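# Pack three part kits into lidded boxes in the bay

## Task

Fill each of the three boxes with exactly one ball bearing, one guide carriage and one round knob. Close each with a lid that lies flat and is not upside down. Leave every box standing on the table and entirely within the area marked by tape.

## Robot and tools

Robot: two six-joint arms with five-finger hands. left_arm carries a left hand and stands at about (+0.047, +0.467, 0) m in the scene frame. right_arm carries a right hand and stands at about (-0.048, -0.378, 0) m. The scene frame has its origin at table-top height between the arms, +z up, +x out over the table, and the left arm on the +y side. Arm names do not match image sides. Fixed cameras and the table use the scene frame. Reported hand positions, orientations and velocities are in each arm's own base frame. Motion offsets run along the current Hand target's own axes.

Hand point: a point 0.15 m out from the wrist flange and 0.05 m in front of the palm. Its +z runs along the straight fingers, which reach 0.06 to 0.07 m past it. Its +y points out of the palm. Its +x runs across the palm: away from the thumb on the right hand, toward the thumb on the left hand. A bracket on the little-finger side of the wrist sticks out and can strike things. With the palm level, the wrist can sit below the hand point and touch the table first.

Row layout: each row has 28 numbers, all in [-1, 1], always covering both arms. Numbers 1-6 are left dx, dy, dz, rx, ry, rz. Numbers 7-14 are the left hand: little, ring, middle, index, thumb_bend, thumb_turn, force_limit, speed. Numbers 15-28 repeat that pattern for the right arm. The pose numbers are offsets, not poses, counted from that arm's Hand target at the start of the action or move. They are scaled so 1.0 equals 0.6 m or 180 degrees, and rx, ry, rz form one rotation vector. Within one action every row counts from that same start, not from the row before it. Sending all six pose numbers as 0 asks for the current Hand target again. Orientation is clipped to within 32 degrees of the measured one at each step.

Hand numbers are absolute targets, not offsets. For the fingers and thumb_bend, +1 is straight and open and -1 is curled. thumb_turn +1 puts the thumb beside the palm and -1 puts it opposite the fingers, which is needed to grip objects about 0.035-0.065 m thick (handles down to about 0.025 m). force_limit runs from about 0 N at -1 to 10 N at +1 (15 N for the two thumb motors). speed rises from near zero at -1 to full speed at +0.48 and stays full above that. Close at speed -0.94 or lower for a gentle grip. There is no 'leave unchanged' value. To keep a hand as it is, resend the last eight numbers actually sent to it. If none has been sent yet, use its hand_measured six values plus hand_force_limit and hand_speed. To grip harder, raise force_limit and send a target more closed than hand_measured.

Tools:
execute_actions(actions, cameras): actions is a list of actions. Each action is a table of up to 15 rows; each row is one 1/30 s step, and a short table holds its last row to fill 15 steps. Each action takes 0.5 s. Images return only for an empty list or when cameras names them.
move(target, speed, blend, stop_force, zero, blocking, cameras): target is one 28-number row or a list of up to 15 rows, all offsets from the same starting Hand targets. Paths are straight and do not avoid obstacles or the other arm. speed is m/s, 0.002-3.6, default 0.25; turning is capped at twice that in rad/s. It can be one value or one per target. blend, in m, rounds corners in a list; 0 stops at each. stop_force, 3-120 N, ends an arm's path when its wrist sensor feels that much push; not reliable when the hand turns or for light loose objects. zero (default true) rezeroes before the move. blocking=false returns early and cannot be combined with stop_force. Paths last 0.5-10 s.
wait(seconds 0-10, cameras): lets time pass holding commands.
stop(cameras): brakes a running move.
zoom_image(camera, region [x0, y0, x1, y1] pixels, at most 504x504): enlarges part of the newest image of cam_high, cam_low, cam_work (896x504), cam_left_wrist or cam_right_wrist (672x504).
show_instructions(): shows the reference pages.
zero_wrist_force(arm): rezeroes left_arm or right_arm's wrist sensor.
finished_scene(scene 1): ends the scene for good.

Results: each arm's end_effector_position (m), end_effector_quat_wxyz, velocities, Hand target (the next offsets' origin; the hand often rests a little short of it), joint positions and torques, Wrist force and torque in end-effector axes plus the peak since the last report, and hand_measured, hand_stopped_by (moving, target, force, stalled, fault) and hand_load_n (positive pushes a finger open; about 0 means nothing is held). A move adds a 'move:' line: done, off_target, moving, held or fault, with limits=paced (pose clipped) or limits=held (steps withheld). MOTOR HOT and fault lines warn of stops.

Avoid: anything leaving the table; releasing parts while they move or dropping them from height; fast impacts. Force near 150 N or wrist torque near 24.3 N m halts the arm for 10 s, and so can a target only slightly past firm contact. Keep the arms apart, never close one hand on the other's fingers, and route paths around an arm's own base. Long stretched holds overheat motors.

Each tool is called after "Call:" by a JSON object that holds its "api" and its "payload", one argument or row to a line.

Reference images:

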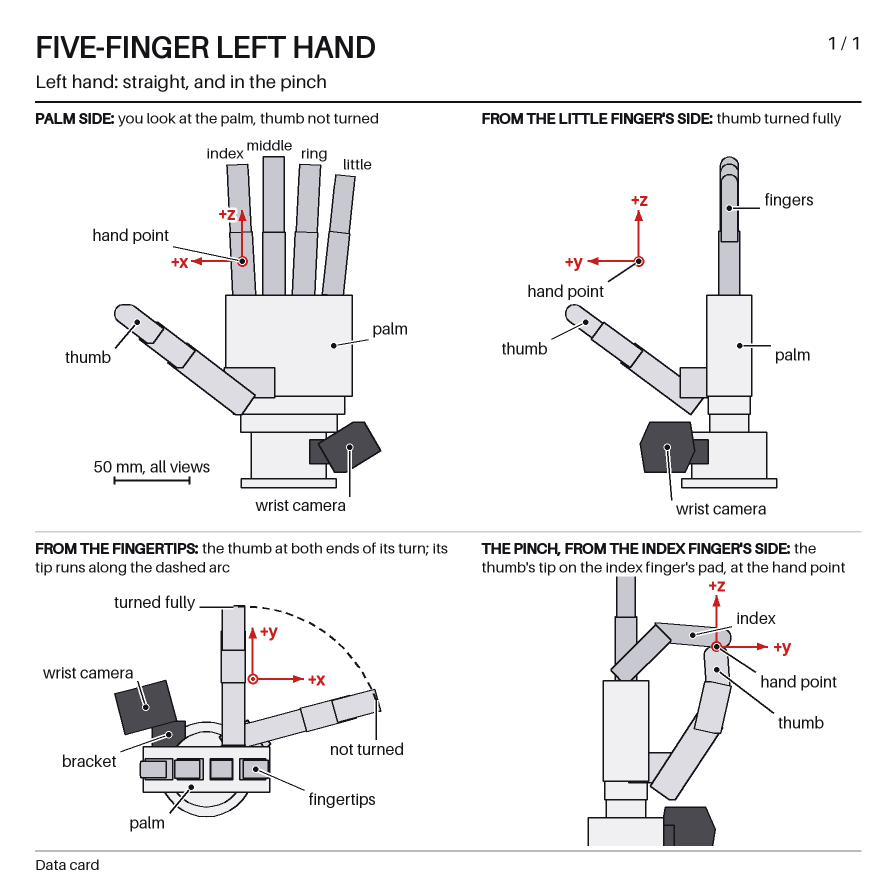

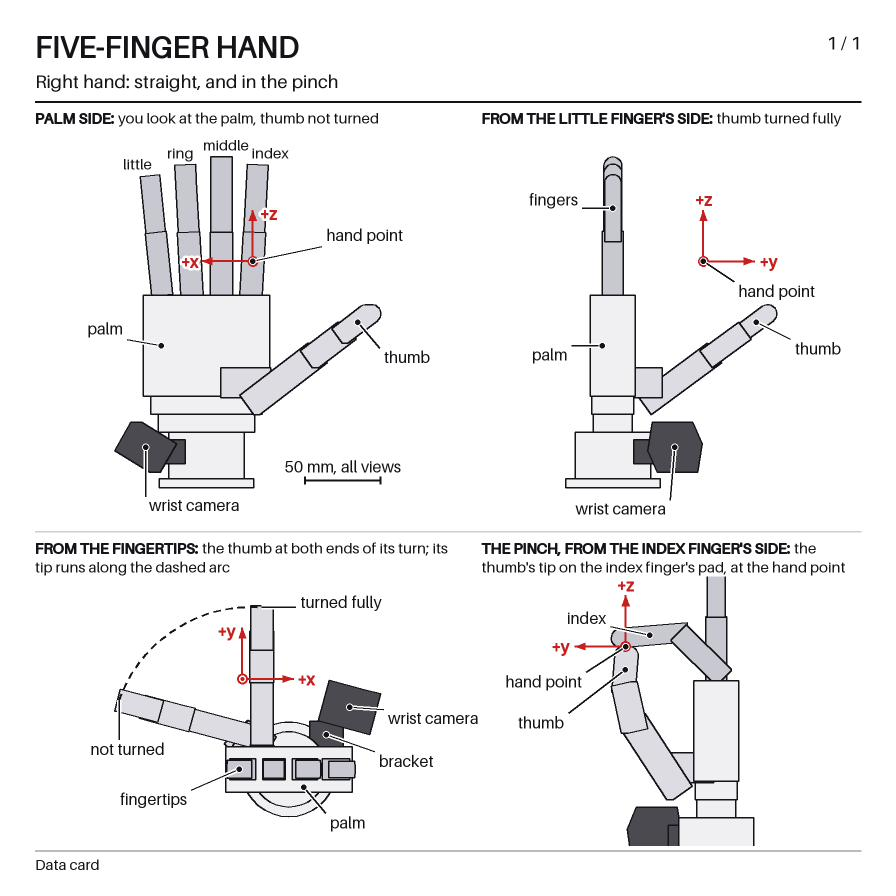

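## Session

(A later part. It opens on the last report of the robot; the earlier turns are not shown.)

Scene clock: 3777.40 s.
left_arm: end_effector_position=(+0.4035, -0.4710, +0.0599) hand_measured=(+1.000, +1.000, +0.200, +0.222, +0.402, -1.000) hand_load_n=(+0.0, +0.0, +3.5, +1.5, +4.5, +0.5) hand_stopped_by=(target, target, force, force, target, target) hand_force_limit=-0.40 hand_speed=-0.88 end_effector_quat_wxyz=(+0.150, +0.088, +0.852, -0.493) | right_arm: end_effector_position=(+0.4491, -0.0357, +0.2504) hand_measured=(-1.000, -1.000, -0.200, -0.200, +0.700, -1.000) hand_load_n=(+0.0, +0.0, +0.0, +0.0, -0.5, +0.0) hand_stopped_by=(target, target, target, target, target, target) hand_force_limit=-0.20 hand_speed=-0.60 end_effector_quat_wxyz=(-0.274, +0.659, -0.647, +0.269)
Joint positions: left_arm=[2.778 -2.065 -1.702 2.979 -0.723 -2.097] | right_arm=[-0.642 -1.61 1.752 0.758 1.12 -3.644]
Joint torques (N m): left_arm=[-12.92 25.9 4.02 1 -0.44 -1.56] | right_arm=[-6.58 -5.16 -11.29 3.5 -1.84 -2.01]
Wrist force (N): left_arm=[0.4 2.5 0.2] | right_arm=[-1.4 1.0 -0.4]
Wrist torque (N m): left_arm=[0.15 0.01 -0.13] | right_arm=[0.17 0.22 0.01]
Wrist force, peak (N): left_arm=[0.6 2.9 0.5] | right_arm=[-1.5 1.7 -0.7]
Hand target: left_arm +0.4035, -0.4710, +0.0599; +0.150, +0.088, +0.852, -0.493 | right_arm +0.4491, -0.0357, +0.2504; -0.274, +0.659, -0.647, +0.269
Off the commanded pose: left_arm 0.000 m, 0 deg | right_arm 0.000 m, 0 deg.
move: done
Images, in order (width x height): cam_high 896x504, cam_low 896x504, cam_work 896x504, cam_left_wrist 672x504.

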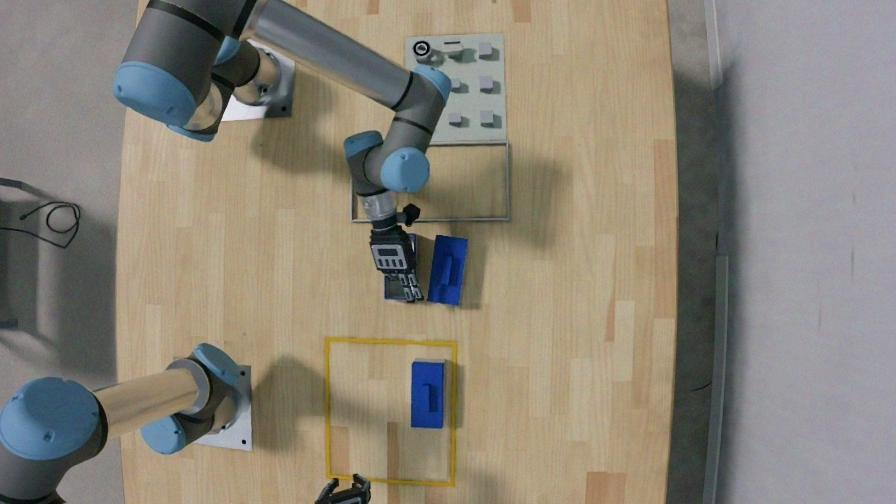

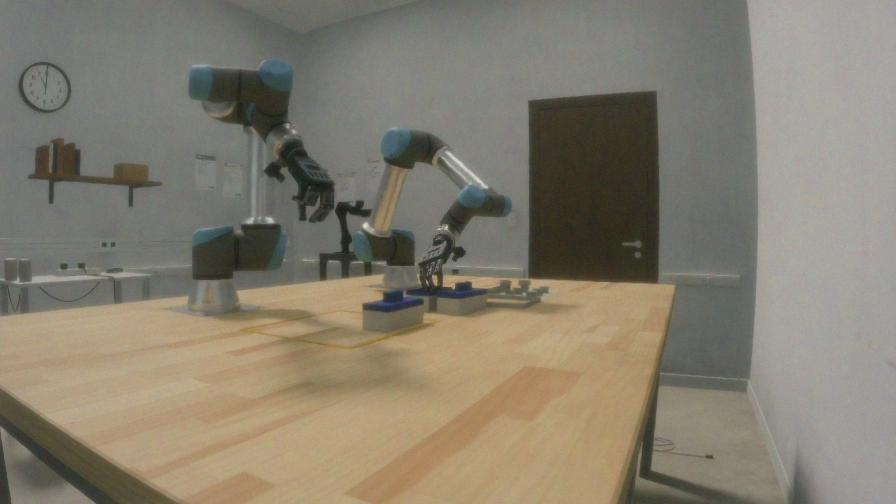

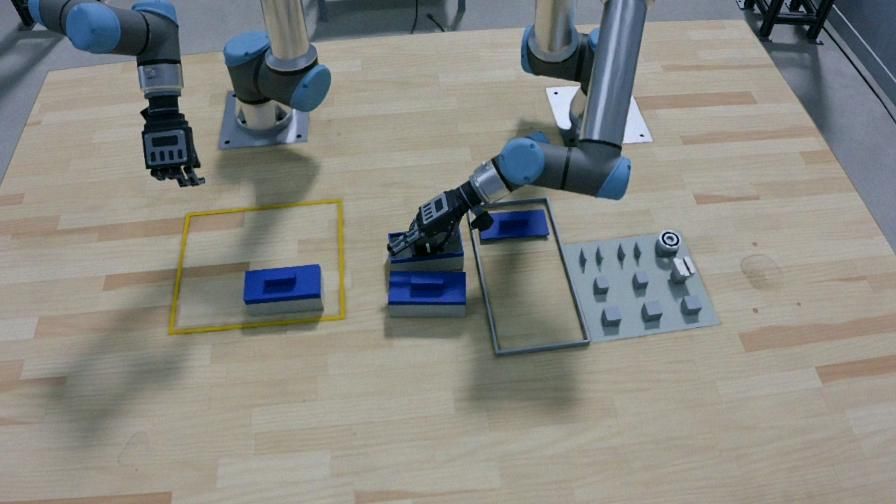

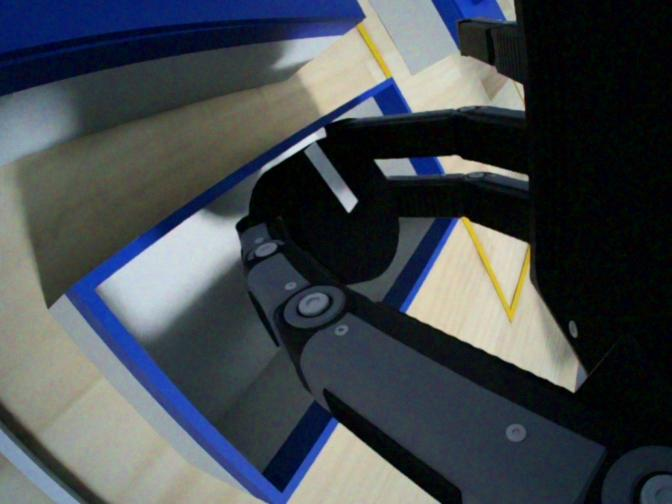

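Call:
{"api": "move", "payload": {
  "target": [
    [0.0125,-0.0039,-0.0023,0,0,0,1,1,0,0,0.4,-1,-0.4,-0.88,0,0,0,0,0,0,-1,-1,-0.2,-0.2,0.7,-1,-0.2,-0.6],
    [0.0319,0.0422,0.0243,0,0,0,1,1,0,0,0.4,-1,-0.4,-0.88,0,0,0,0,0,0,-1,-1,-0.2,-0.2,0.7,-1,-0.2,-0.6]
  ],
  "speed": [0.08,0.04],
  "stop_force": 3,
  "cameras": ["cam_high","cam_left_wrist","cam_work"]
}}

Call:
{"api": "zoom_image", "payload": {
  "camera": "cam_work",
  "region": [370, 200, 500, 320]
}}

Call:
{"api": "zoom_image", "payload": {
  "camera": "cam_left_wrist",
  "region": [0, 0, 440, 400]
}}

Scene clock: 3828.10 s.
left_arm: end_effector_position=(+0.3955, -0.4710, +0.0272) hand_measured=(+1.000, +1.000, +0.200, +0.222, +0.402, -1.000) hand_load_n=(+0.0, +0.5, +3.5, +1.0, +4.5, +1.0) hand_stopped_by=(target, target, force, force, target, target) hand_force_limit=-0.40 hand_speed=-0.88 end_effector_quat_wxyz=(+0.150, +0.088, +0.852, -0.493) | right_arm: end_effector_position=(+0.4491, -0.0357, +0.2504) hand_measured=(-1.000, -1.000, -0.200, -0.200, +0.700, -1.000) hand_load_n=(+0.0, +0.0, +0.0, +0.0, +0.0, +0.0) hand_stopped_by=(target, target, target, target, target, target) hand_force_limit=-0.20 hand_speed=-0.60 end_effector_quat_wxyz=(-0.274, +0.659, -0.647, +0.269)
Joint positions: left_arm=[2.772 -2.099 -1.749 3.066 -0.727 -2.104] | right_arm=[-0.642 -1.61 1.752 0.758 1.12 -3.644]
Joint torques (N m): left_arm=[-11.22 52.26 24.71 -3.33 -0.53 0.86] | right_arm=[-6.18 -4.92 -11.8 3.43 -1.86 -1.91]
Wrist force (N): left_arm=[-0.9 -0.9 -2.3] | right_arm=[-1.2 1.4 -0.7]
Wrist torque (N m): left_arm=[0.37 -0.14 -0.02] | right_arm=[0.25 0.20 0.03]
Wrist force, peak (N): left_arm=[-1.6 -2.8 -3.7] | right_arm=[-1.4 1.5 -0.8]
Hand target: left_arm +0.3956, -0.4710, +0.0272; +0.150, +0.088, +0.852, -0.493 (not the last commanded pose) | right_arm +0.4491, -0.0357, +0.2504; -0.274, +0.659, -0.647, +0.269
Off the commanded pose: left_arm 0.001 m, 0 deg | right_arm 0.000 m, 0 deg.
move: contact (left_arm); path passed 1 of 2 targets
Images, in order (width x height): cam_high 896x504, cam_work 896x504, cam_left_wrist 672x504.

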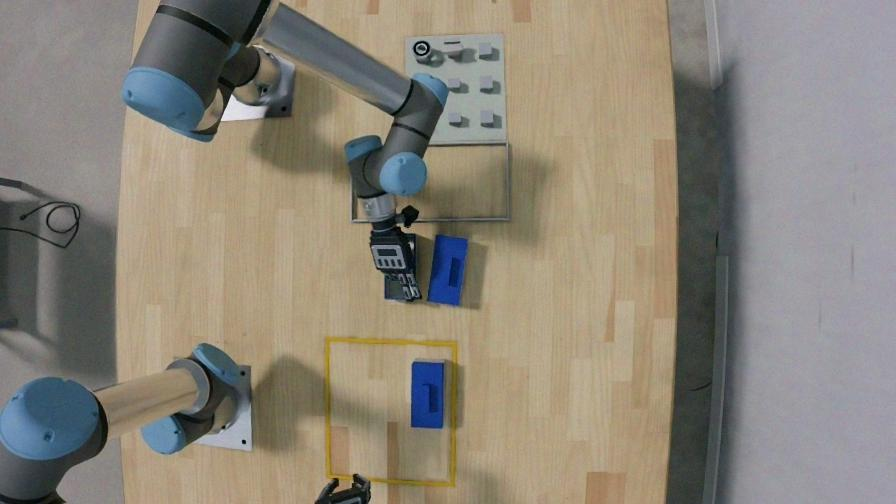

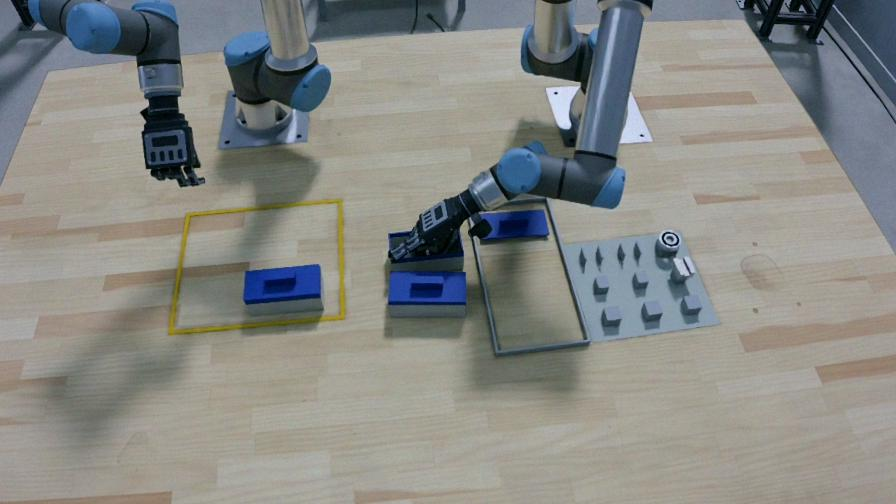

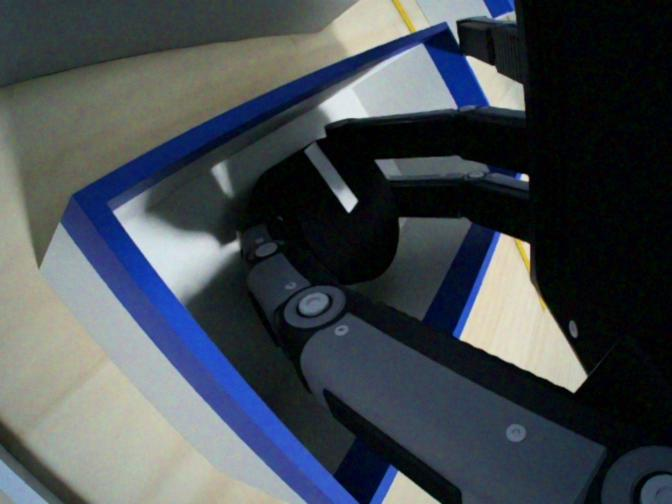

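Scaled by 3.877 from the camera's 896x504 image, which has a finer 1280x720 frame.

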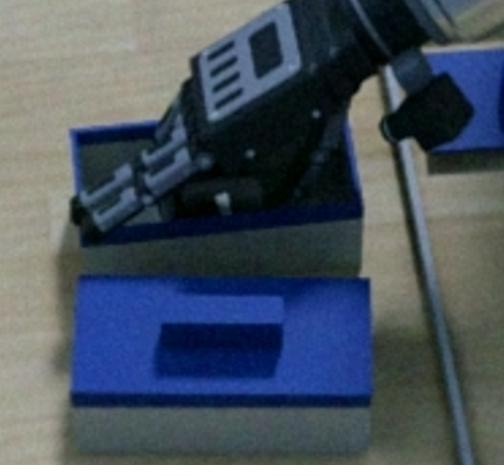

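Scaled by 1.145 from the camera's 672x504 image, which has a finer 960x720 frame.

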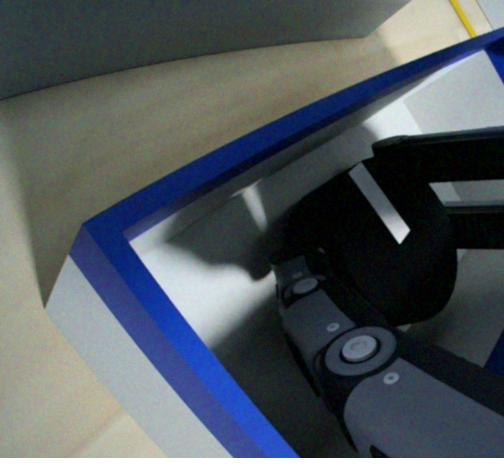

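Call:
{"api": "move", "payload": {
  "target": [
    [0,0,0,0,0,0,1,1,0.6,0.6,0.4,-1,-0.4,-0.7,0,0,0,0,0,0,-1,-1,-0.2,-0.2,0.7,-1,-0.2,-0.6],
    [-0.0513,-0.1221,-0.0705,0,0,0,1,1,0.6,0.6,0.4,-1,-0.4,-0.7,0,0,0,0,0,0,-1,-1,-0.2,-0.2,0.7,-1,-0.2,-0.6],
    [-0.0460,-0.1148,-0.1316,-0.2222,0,0,-1,-1,1,1,-0.7,-1,0,0.2,0,0,0,0,0,0,-1,-1,-0.2,-0.2,0.7,-1,-0.2,-0.6],
    [-0.0015,-0.0090,-0.0706,-0.2222,0,0,-1,-1,1,1,-0.7,-1,0,0.2,0,0,0,0,0,0,-1,-1,-0.2,-0.2,0.7,-1,-0.2,-0.6],
    [-0.0015,0.0343,-0.1457,-0.2222,0,0,-1,-1,1,1,-0.7,-1,0,0.2,0,0,0,0,0,0,-1,-1,-0.2,-0.2,0.7,-1,-0.2,-0.6]
  ],
  "speed": [0.1,0.15,0.4,0.12,0.06],
  "cameras": ["cam_high","cam_left_wrist","cam_work"]
}}

Call:
{"api": "zoom_image", "payload": {
  "camera": "cam_work",
  "region": [370, 200, 500, 320]
}}

Scene clock: 3855.20 s.
left_arm: end_effector_position=(+0.3877, -0.3851, +0.0518) hand_measured=(-1.000, -1.000, +1.000, +1.000, -0.700, -1.000) hand_load_n=(+0.0, +0.5, +0.0, +0.0, +0.0, +0.0) hand_stopped_by=(target, target, target, target, target, target) hand_force_limit=0.00 hand_speed=0.20 end_effector_quat_wxyz=(+0.171, +0.031, +0.970, -0.172) | right_arm: end_effector_position=(+0.4491, -0.0357, +0.2504) hand_measured=(-1.000, -1.000, -0.200, -0.200, +0.700, -1.000) hand_load_n=(+0.0, +0.0, +0.0, +0.0, +0.0, +0.0) hand_stopped_by=(target, target, target, target, target, target) hand_force_limit=-0.20 hand_speed=-0.60 end_effector_quat_wxyz=(-0.274, +0.659, -0.647, +0.269)
Joint positions: left_arm=[2.596 -2.084 -1.548 2.536 -1.444 -2.083] | right_arm=[-0.642 -1.61 1.752 0.758 1.12 -3.644]
Joint torques (N m): left_arm=[12.28 55.96 5.73 0.57 1.74 1.21] | right_arm=[-5.19 -4.98 -12.04 3.39 -1.71 -1.77]
Wrist force (N): left_arm=[0.5 2.1 0.1] | right_arm=[-1.4 1.5 -0.6]
Wrist torque (N m): left_arm=[0.18 0.02 -0.13] | right_arm=[0.26 0.22 0.03]
Wrist force, peak (N): left_arm=[-1.2 -1.3 -2.6] | right_arm=[-1.5 1.4 -0.8]
Hand target: left_arm +0.3877, -0.3849, +0.0518; +0.171, +0.031, +0.970, -0.172 | right_arm +0.4491, -0.0357, +0.2504; -0.274, +0.659, -0.647, +0.269
Off the commanded pose: left_arm 0.000 m, 0 deg | right_arm 0.000 m, 0 deg.
move: done
Images, in order (width x height): cam_high 896x504, cam_work 896x504, cam_left_wrist 672x504.

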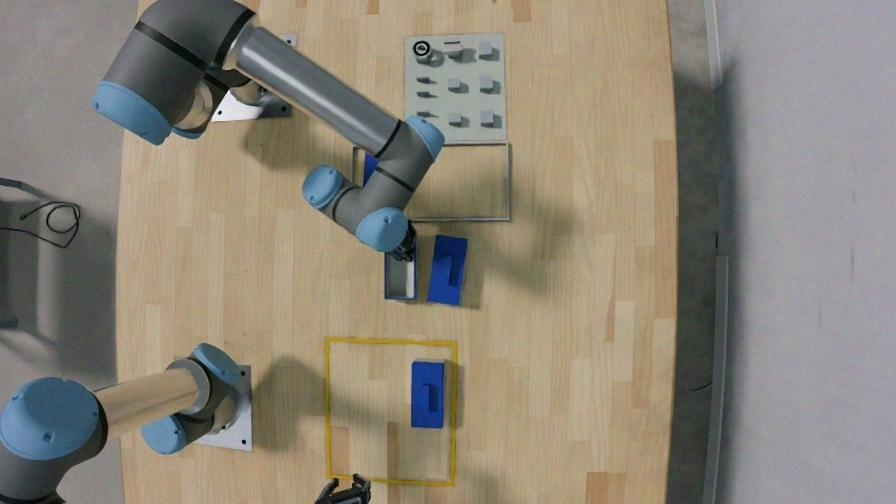

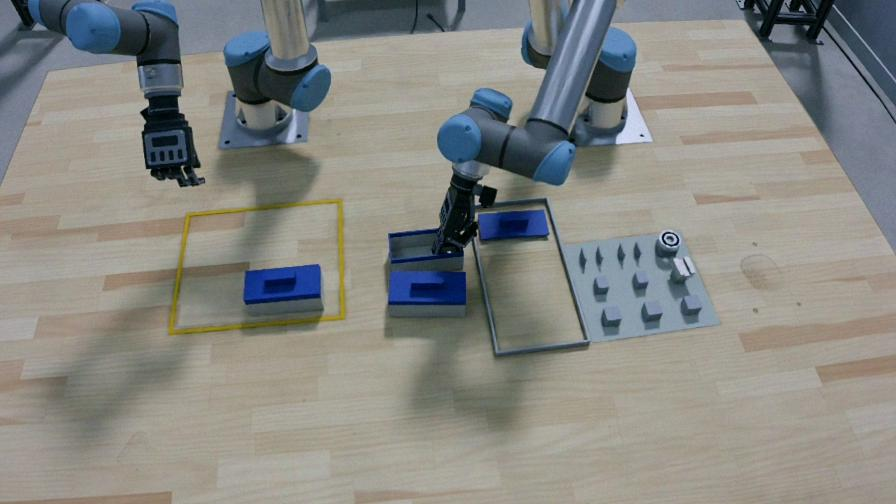

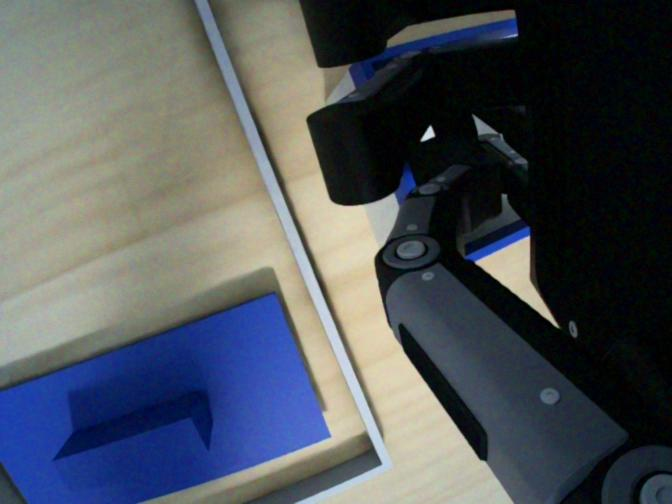

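Scaled by 3.877 from the camera's 896x504 image, which has a finer 1280x720 frame.

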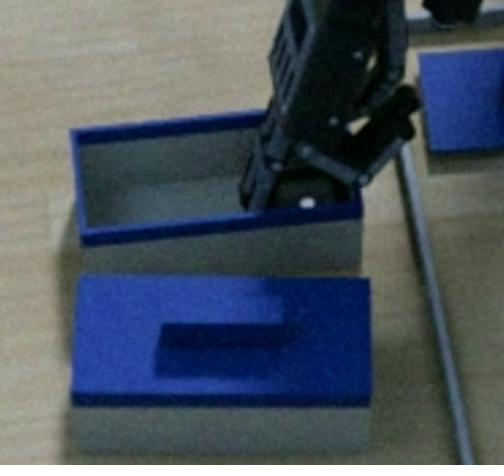

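Call:
{"api": "move", "payload": {
  "target": [
    [-0.0428,-0.0465,-0.108,0,0,0,-1,-1,1,1,-0.7,-1,0,0.2,0,0,0,0,0,0,-1,-1,-0.2,-0.2,0.7,-1,-0.2,-0.6],
    [-0.1124,0.6417,-0.3376,0.2222,0,0,1,1,0.6,0.6,0.4,-1,0,0.2,0,0,0,0,0,0,-1,-1,-0.2,-0.2,0.7,-1,-0.2,-0.6],
    [-0.0722,0.6795,-0.2336,0.2222,0,0,1,1,0.6,0.6,0.4,-1,0,0.2,0,0,0,0,0,0,-1,-1,-0.2,-0.2,0.7,-1,-0.2,-0.6]
  ],
  "speed": [0.15,0.5,0.15],
  "cameras": ["cam_high","cam_left_wrist","cam_work"]
}}

Call:
{"api": "zoom_image", "payload": {
  "camera": "cam_left_wrist",
  "region": [130, 60, 470, 380]
}}

Call:
{"api": "zoom_image", "payload": {
  "camera": "cam_high",
  "region": [370, 220, 450, 310]
}}

Call:
{"api": "zoom_image", "payload": {
  "camera": "cam_work",
  "region": [600, 180, 720, 300]
}}

Scene clock: 3901.73 s.
left_arm: end_effector_position=(+0.4320, +0.0460, +0.0591) hand_measured=(+1.000, +1.000, +0.600, +0.600, +0.400, -1.000) hand_load_n=(+0.0, +0.0, +0.0, +0.0, +0.0, +0.0) hand_stopped_by=(target, target, target, target, target, target) hand_force_limit=0.00 hand_speed=0.20 end_effector_quat_wxyz=(+0.150, +0.088, +0.852, -0.493) | right_arm: end_effector_position=(+0.4491, -0.0357, +0.2504) hand_measured=(-1.000, -1.000, -0.200, -0.200, +0.700, -1.000) hand_load_n=(+0.0, +0.0, +0.0, +0.0, +0.0, +0.0) hand_stopped_by=(target, target, target, target, target, target) hand_force_limit=-0.20 hand_speed=-0.60 end_effector_quat_wxyz=(-0.274, +0.659, -0.647, +0.269)
Joint positions: left_arm=[3.96 -2.296 -1.793 1.684 -0.772 -0.177] | right_arm=[-0.642 -1.61 1.752 0.758 1.12 -3.644]
Joint torques (N m): left_arm=[-14.19 25.11 18.89 -0.53 2.25 -1.46] | right_arm=[-4.92 -4.7 -11.6 3.21 -1.52 -1.81]
Wrist force (N): left_arm=[0.2 2.1 -0.3] | right_arm=[-1.5 1.1 -0.6]
Wrist torque (N m): left_arm=[0.12 0.01 -0.07] | right_arm=[0.21 0.24 0.02]
Wrist force, peak (N): left_arm=[0.0 4.5 -1.4] | right_arm=[-1.4 1.5 -0.8]
Hand target: left_arm +0.4321, +0.0460, +0.0590; +0.150, +0.088, +0.852, -0.493 | right_arm +0.4491, -0.0357, +0.2504; -0.274, +0.659, -0.647, +0.269
Off the commanded pose: left_arm 0.000 m, 0 deg | right_arm 0.000 m, 0 deg.
move: done
Images, in order (width x height): cam_high 896x504, cam_work 896x504, cam_left_wrist 672x504.

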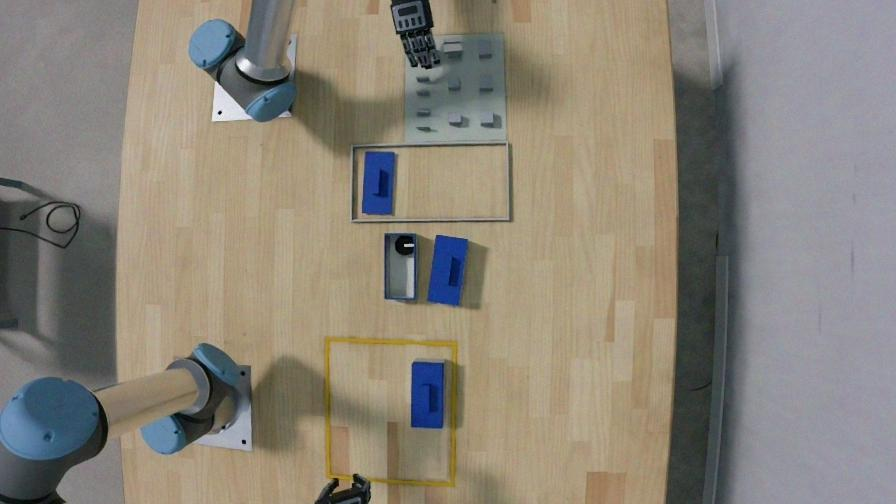

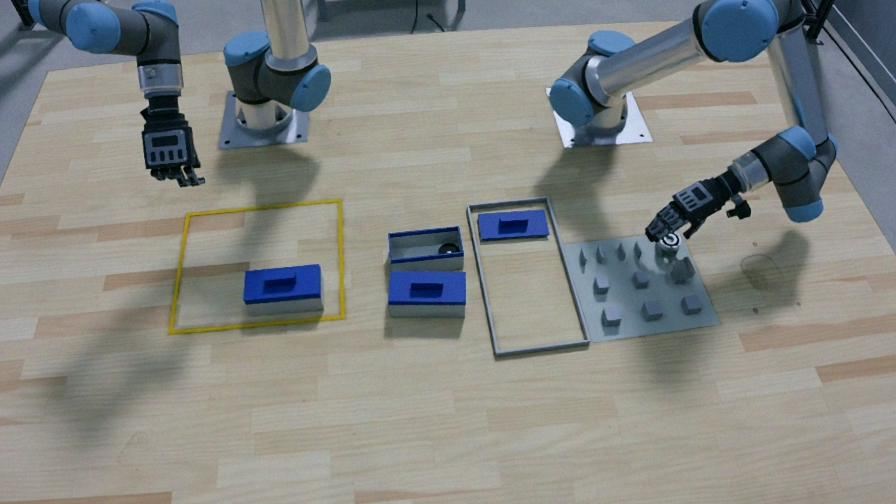

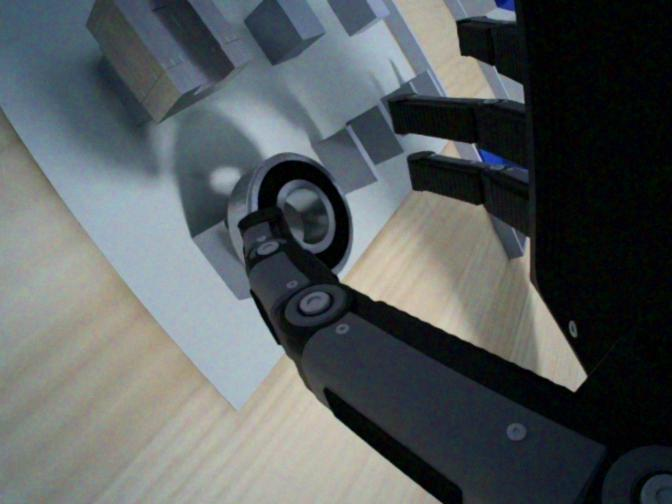

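Scaled by 1.482 from the camera's 672x504 image, which has a finer 960x720 frame.

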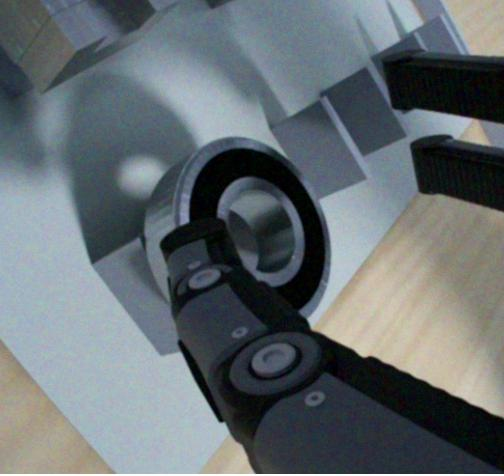

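Scaled by 5.600 from the camera's 896x504 image, which has a finer 1280x720 frame.

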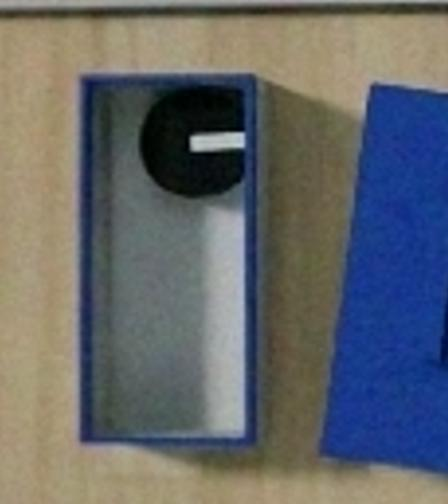

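Scaled by 4.200 from the camera's 896x504 image, which has a finer 1280x720 frame.

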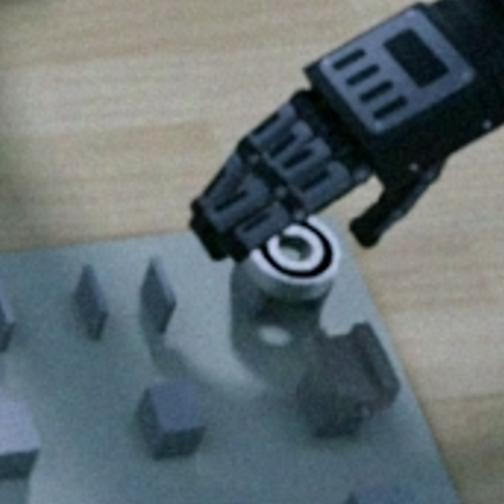

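Call:
{"api": "move", "payload": {
  "target": [
    [-0.0014,-0.0031,0.0063,0,0,0,1,1,0.6,0.6,0.4,-1,0,0.2,0,0,0,0,0,0,-1,-1,-0.2,-0.2,0.7,-1,-0.2,-0.6],
    [0.0098,0.0235,0.0217,0,0,0,1,1,0.6,0.6,0.4,-1,0,0.2,0,0,0,0,0,0,-1,-1,-0.2,-0.2,0.7,-1,-0.2,-0.6]
  ],
  "speed": [0.08,0.03],
  "stop_force": 3,
  "cameras": ["cam_left_wrist","cam_work"]
}}

Call:
{"api": "zoom_image", "payload": {
  "camera": "cam_left_wrist",
  "region": [130, 60, 470, 380]
}}

Call:
{"api": "zoom_image", "payload": {
  "camera": "cam_work",
  "region": [600, 180, 720, 300]
}}

Scene clock: 3922.20 s.
left_arm: end_effector_position=(+0.4330, +0.0418, +0.0394) hand_measured=(+1.000, +1.000, +0.600, +0.600, +0.400, -1.000) hand_load_n=(+0.0, +0.0, +0.0, +0.0, +0.0, +0.0) hand_stopped_by=(target, target, target, target, target, target) hand_force_limit=0.00 hand_speed=0.20 end_effector_quat_wxyz=(+0.150, +0.088, +0.852, -0.493) | right_arm: end_effector_position=(+0.4491, -0.0357, +0.2504) hand_measured=(-1.000, -1.000, -0.200, -0.200, +0.700, -1.000) hand_load_n=(+0.0, +0.0, +0.0, +0.5, +0.0, +0.0) hand_stopped_by=(target, target, target, target, target, target) hand_force_limit=-0.20 hand_speed=-0.60 end_effector_quat_wxyz=(-0.274, +0.659, -0.647, +0.269)
Joint positions: left_arm=[3.952 -2.333 -1.795 1.729 -0.767 -0.185] | right_arm=[-0.642 -1.61 1.752 0.758 1.12 -3.644]
Joint torques (N m): left_arm=[-15.62 27.48 19.4 -0.62 2.45 -1.42] | right_arm=[-5.24 -5 -11.99 3.19 -1.64 -1.83]
Wrist force (N): left_arm=[0.1 2.2 -0.2] | right_arm=[-1.3 1.3 -0.6]
Wrist torque (N m): left_arm=[0.13 0.00 -0.04] | right_arm=[0.24 0.21 0.03]
Wrist force, peak (N): left_arm=[-0.9 -0.3 -2.7] | right_arm=[-1.3 1.7 -0.6]
Hand target: left_arm +0.4330, +0.0418, +0.0394; +0.150, +0.088, +0.852, -0.493 | right_arm +0.4491, -0.0357, +0.2504; -0.274, +0.659, -0.647, +0.269
Off the commanded pose: left_arm 0.000 m, 0 deg | right_arm 0.000 m, 0 deg.
move: done
Images, in order (width x height): cam_work 896x504, cam_left_wrist 672x504.

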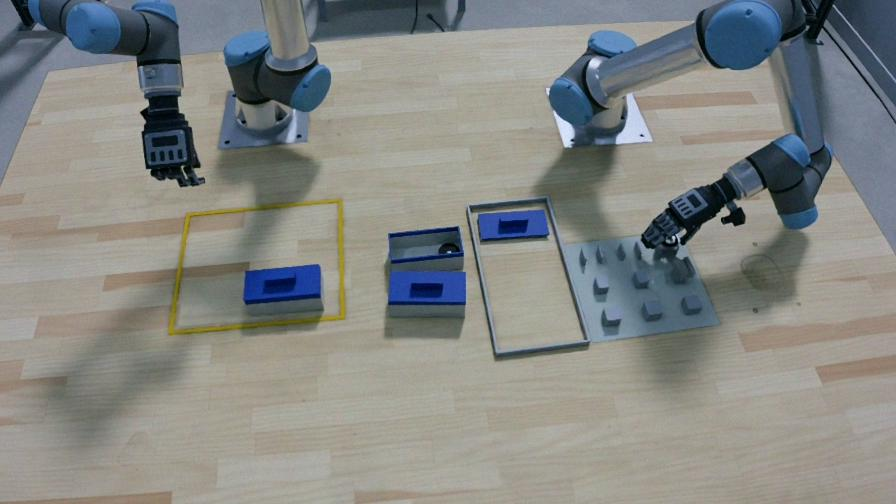

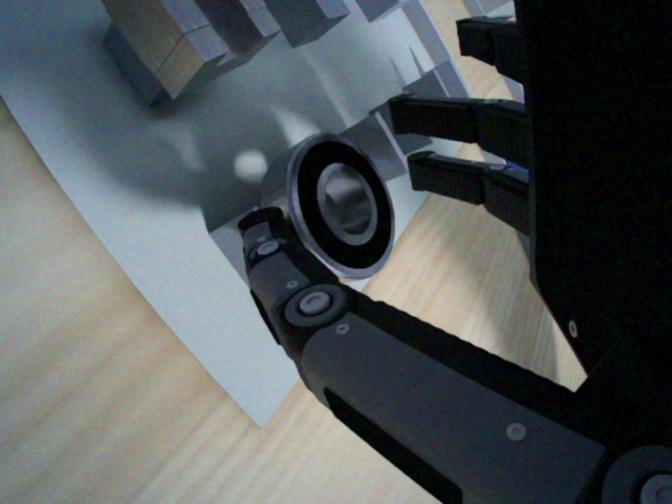

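Scaled by 1.482 from the camera's 672x504 image, which has a finer 960x720 frame.

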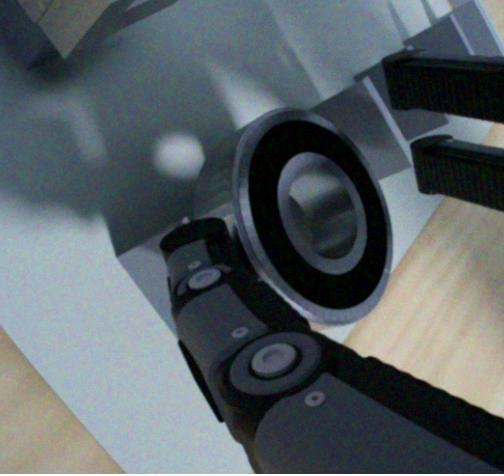

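Scaled by 4.200 from the camera's 896x504 image, which has a finer 1280x720 frame.

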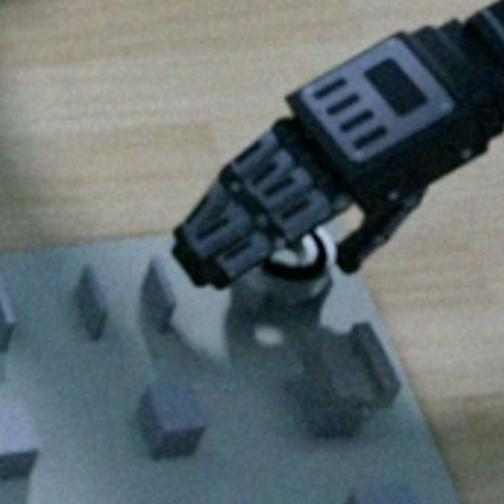

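Call:
{"api": "move", "payload": {
  "target": [0,0,0,0,0,0,1,1,0,0,0.4,-1,-0.4,-0.88,0,0,0,0,0,0,-1,-1,-0.2,-0.2,0.7,-1,-0.2,-0.6],
  "cameras": ["cam_left_wrist"]
}}

Call:
{"api": "zoom_image", "payload": {
  "camera": "cam_left_wrist",
  "region": [130, 60, 470, 380]
}}

Scene clock: 3928.63 s.
left_arm: end_effector_position=(+0.4330, +0.0418, +0.0394) hand_measured=(+1.000, +1.000, +0.234, +0.256, +0.402, -1.000) hand_load_n=(+0.0, +0.0, +6.0, +2.5, +4.0, -0.5) hand_stopped_by=(target, target, force, force, target, target) hand_force_limit=-0.40 hand_speed=-0.88 end_effector_quat_wxyz=(+0.150, +0.088, +0.852, -0.493) | right_arm: end_effector_position=(+0.4491, -0.0357, +0.2504) hand_measured=(-1.000, -1.000, -0.200, -0.200, +0.700, -1.000) hand_load_n=(+0.0, +0.0, +0.0, +0.0, +0.0, +0.0) hand_stopped_by=(target, target, target, target, target, target) hand_force_limit=-0.20 hand_speed=-0.60 end_effector_quat_wxyz=(-0.274, +0.659, -0.647, +0.269)
Joint positions: left_arm=[3.952 -2.333 -1.795 1.729 -0.767 -0.185] | right_arm=[-0.642 -1.61 1.752 0.758 1.12 -3.644]
Joint torques (N m): left_arm=[-13.26 27.9 19.25 -0.57 1.04 -1.29] | right_arm=[-4.67 -5.17 -12.14 3.18 -1.57 -1.71]
Wrist force (N): left_arm=[-1.4 -3.2 -1.7] | right_arm=[-1.3 1.4 -0.6]
Wrist torque (N m): left_arm=[0.04 -0.05 0.04] | right_arm=[0.25 0.23 0.03]
Wrist force, peak (N): left_arm=[-1.5 -3.6 -1.6] | right_arm=[-1.5 1.5 -0.7]
Hand target: left_arm +0.4330, +0.0418, +0.0394; +0.150, +0.088, +0.852, -0.493 | right_arm +0.4491, -0.0357, +0.2504; -0.274, +0.659, -0.647, +0.269
Off the commanded pose: left_arm 0.000 m, 0 deg | right_arm 0.000 m, 0 deg.
move: done
Images, in order (width x height): cam_left_wrist 672x504.

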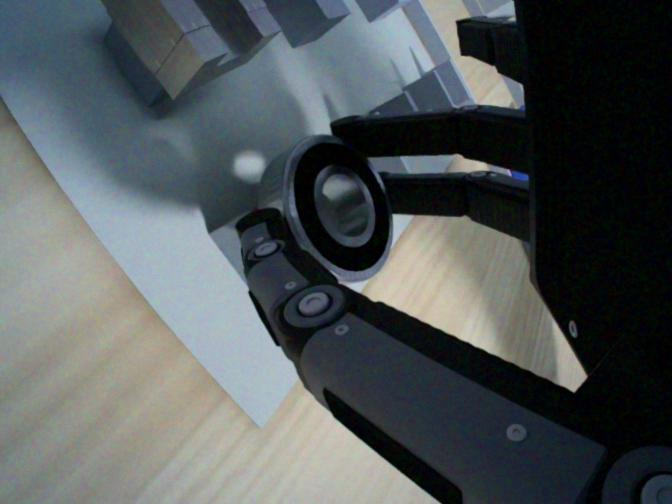

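Scaled by 1.482 from the camera's 672x504 image, which has a finer 960x720 frame.

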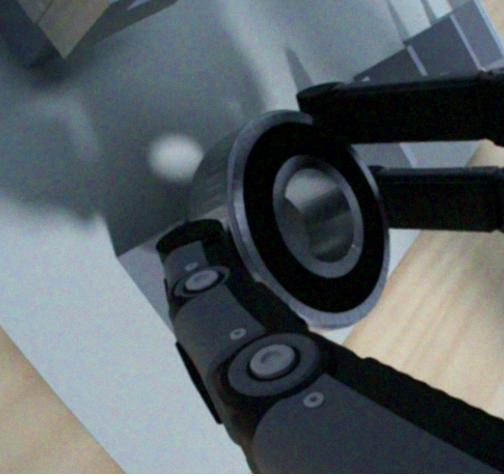

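Call:
{"api": "move", "payload": {
  "target": [
    [-0.0513,-0.1221,-0.0705,0,0,0,1,1,0,0,0.4,-1,-0.4,-0.88,0,0,0,0,0,0,-1,-1,-0.2,-0.2,0.7,-1,-0.2,-0.6],
    [-0.0097,-0.6243,0.6612,0,0,0,1,1,0,0,0.4,-1,-0.4,-0.88,0,0,0,0,0,0,-1,-1,-0.2,-0.2,0.7,-1,-0.2,-0.6],
    [0.0331,-0.5225,0.7199,0,0,0,1,1,0,0,0.4,-1,-0.4,-0.88,0,0,0,0,0,0,-1,-1,-0.2,-0.2,0.7,-1,-0.2,-0.6]
  ],
  "speed": [0.15,0.35,0.15],
  "blend": [0.02,0.02,0],
  "cameras": ["cam_high","cam_left_wrist","cam_work"]
}}

Call:
{"api": "zoom_image", "payload": {
  "camera": "cam_work",
  "region": [370, 200, 500, 320]
}}

Call:
{"api": "zoom_image", "payload": {
  "camera": "cam_left_wrist",
  "region": [0, 0, 440, 400]
}}

Scene clock: 3968.40 s.
left_arm: end_effector_position=(+0.3940, -0.4889, +0.0853) hand_measured=(+1.000, +1.000, +0.234, +0.256, +0.402, -1.000) hand_load_n=(+0.0, +0.0, +4.5, +1.5, +5.5, +1.0) hand_stopped_by=(target, target, force, force, target, target) hand_force_limit=-0.40 hand_speed=-0.88 end_effector_quat_wxyz=(+0.150, +0.088, +0.852, -0.493) | right_arm: end_effector_position=(+0.4491, -0.0357, +0.2504) hand_measured=(-1.000, -1.000, -0.200, -0.200, +0.700, -1.000) hand_load_n=(+0.0, +0.0, +0.0, +0.0, +0.0, +0.0) hand_stopped_by=(target, target, target, target, target, target) hand_force_limit=-0.20 hand_speed=-0.60 end_effector_quat_wxyz=(-0.274, +0.659, -0.647, +0.269)
Joint positions: left_arm=[2.733 -2.031 -1.671 2.948 -0.755 -2.143] | right_arm=[-0.642 -1.61 1.752 0.758 1.12 -3.644]
Joint torques (N m): left_arm=[-13.82 25.21 4.74 1.18 -0.65 -1.47] | right_arm=[-4.58 -4.4 -12.97 3.11 -1.56 -1.84]
Wrist force (N): left_arm=[0.7 2.7 0.4] | right_arm=[-1.2 1.4 -0.6]
Wrist torque (N m): left_arm=[0.08 0.03 -0.04] | right_arm=[0.24 0.20 0.04]
Wrist force, peak (N): left_arm=[-1.7 -3.5 -1.8] | right_arm=[-1.4 1.5 -0.8]
Hand target: left_arm +0.3940, -0.4889, +0.0852; +0.150, +0.088, +0.852, -0.493 | right_arm +0.4491, -0.0357, +0.2504; -0.274, +0.659, -0.647, +0.269
Off the commanded pose: left_arm 0.000 m, 0 deg | right_arm 0.000 m, 0 deg.
move: done
Images, in order (width x height): cam_high 896x504, cam_work 896x504, cam_left_wrist 672x504.

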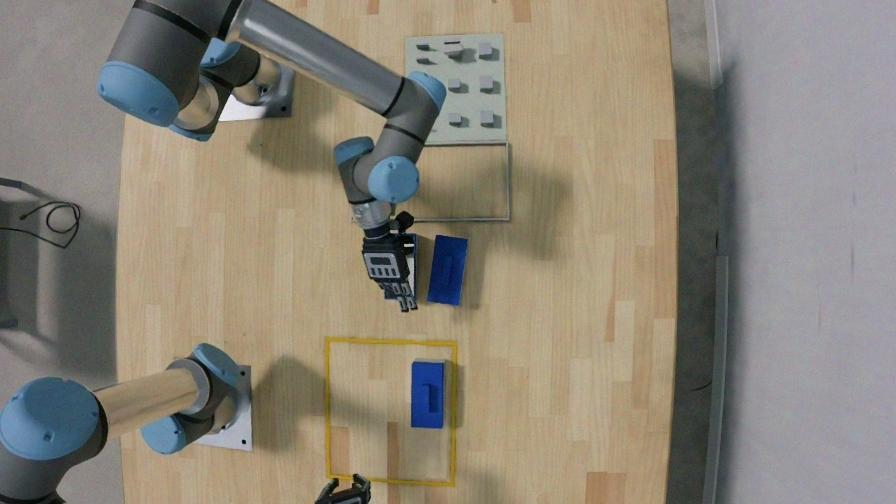

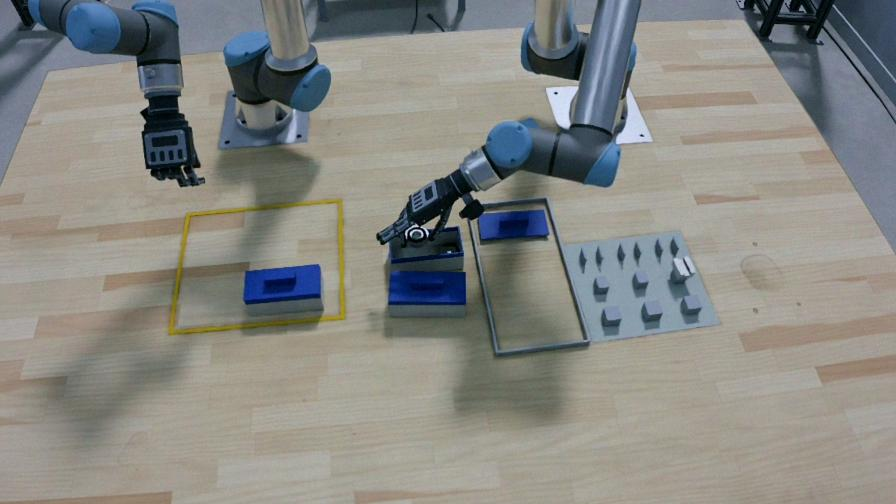

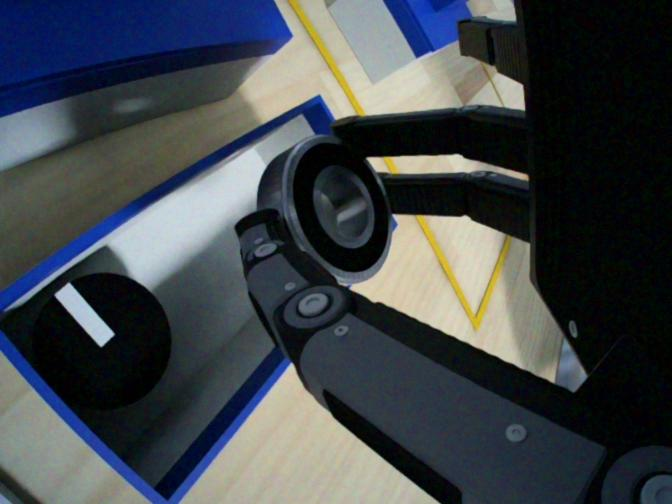

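Scaled by 3.877 from the camera's 896x504 image, which has a finer 1280x720 frame.

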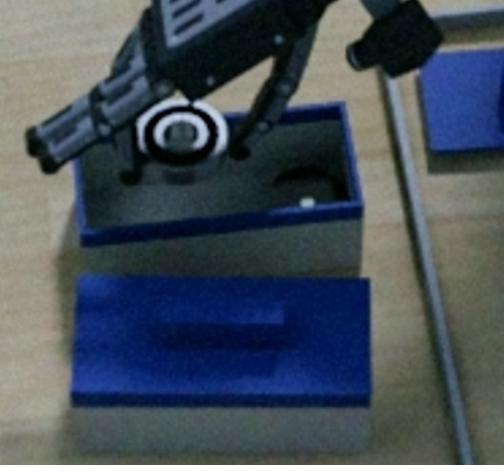

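Scaled by 1.145 from the camera's 672x504 image, which has a finer 960x720 frame.

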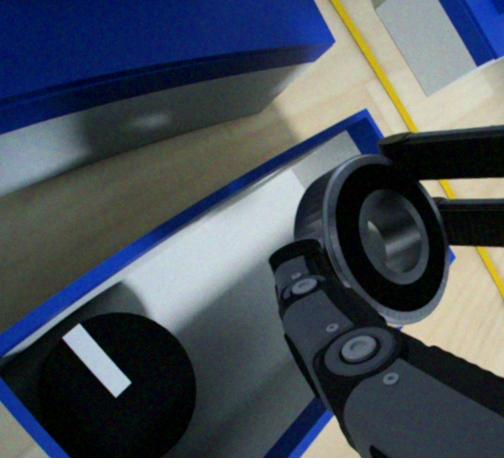

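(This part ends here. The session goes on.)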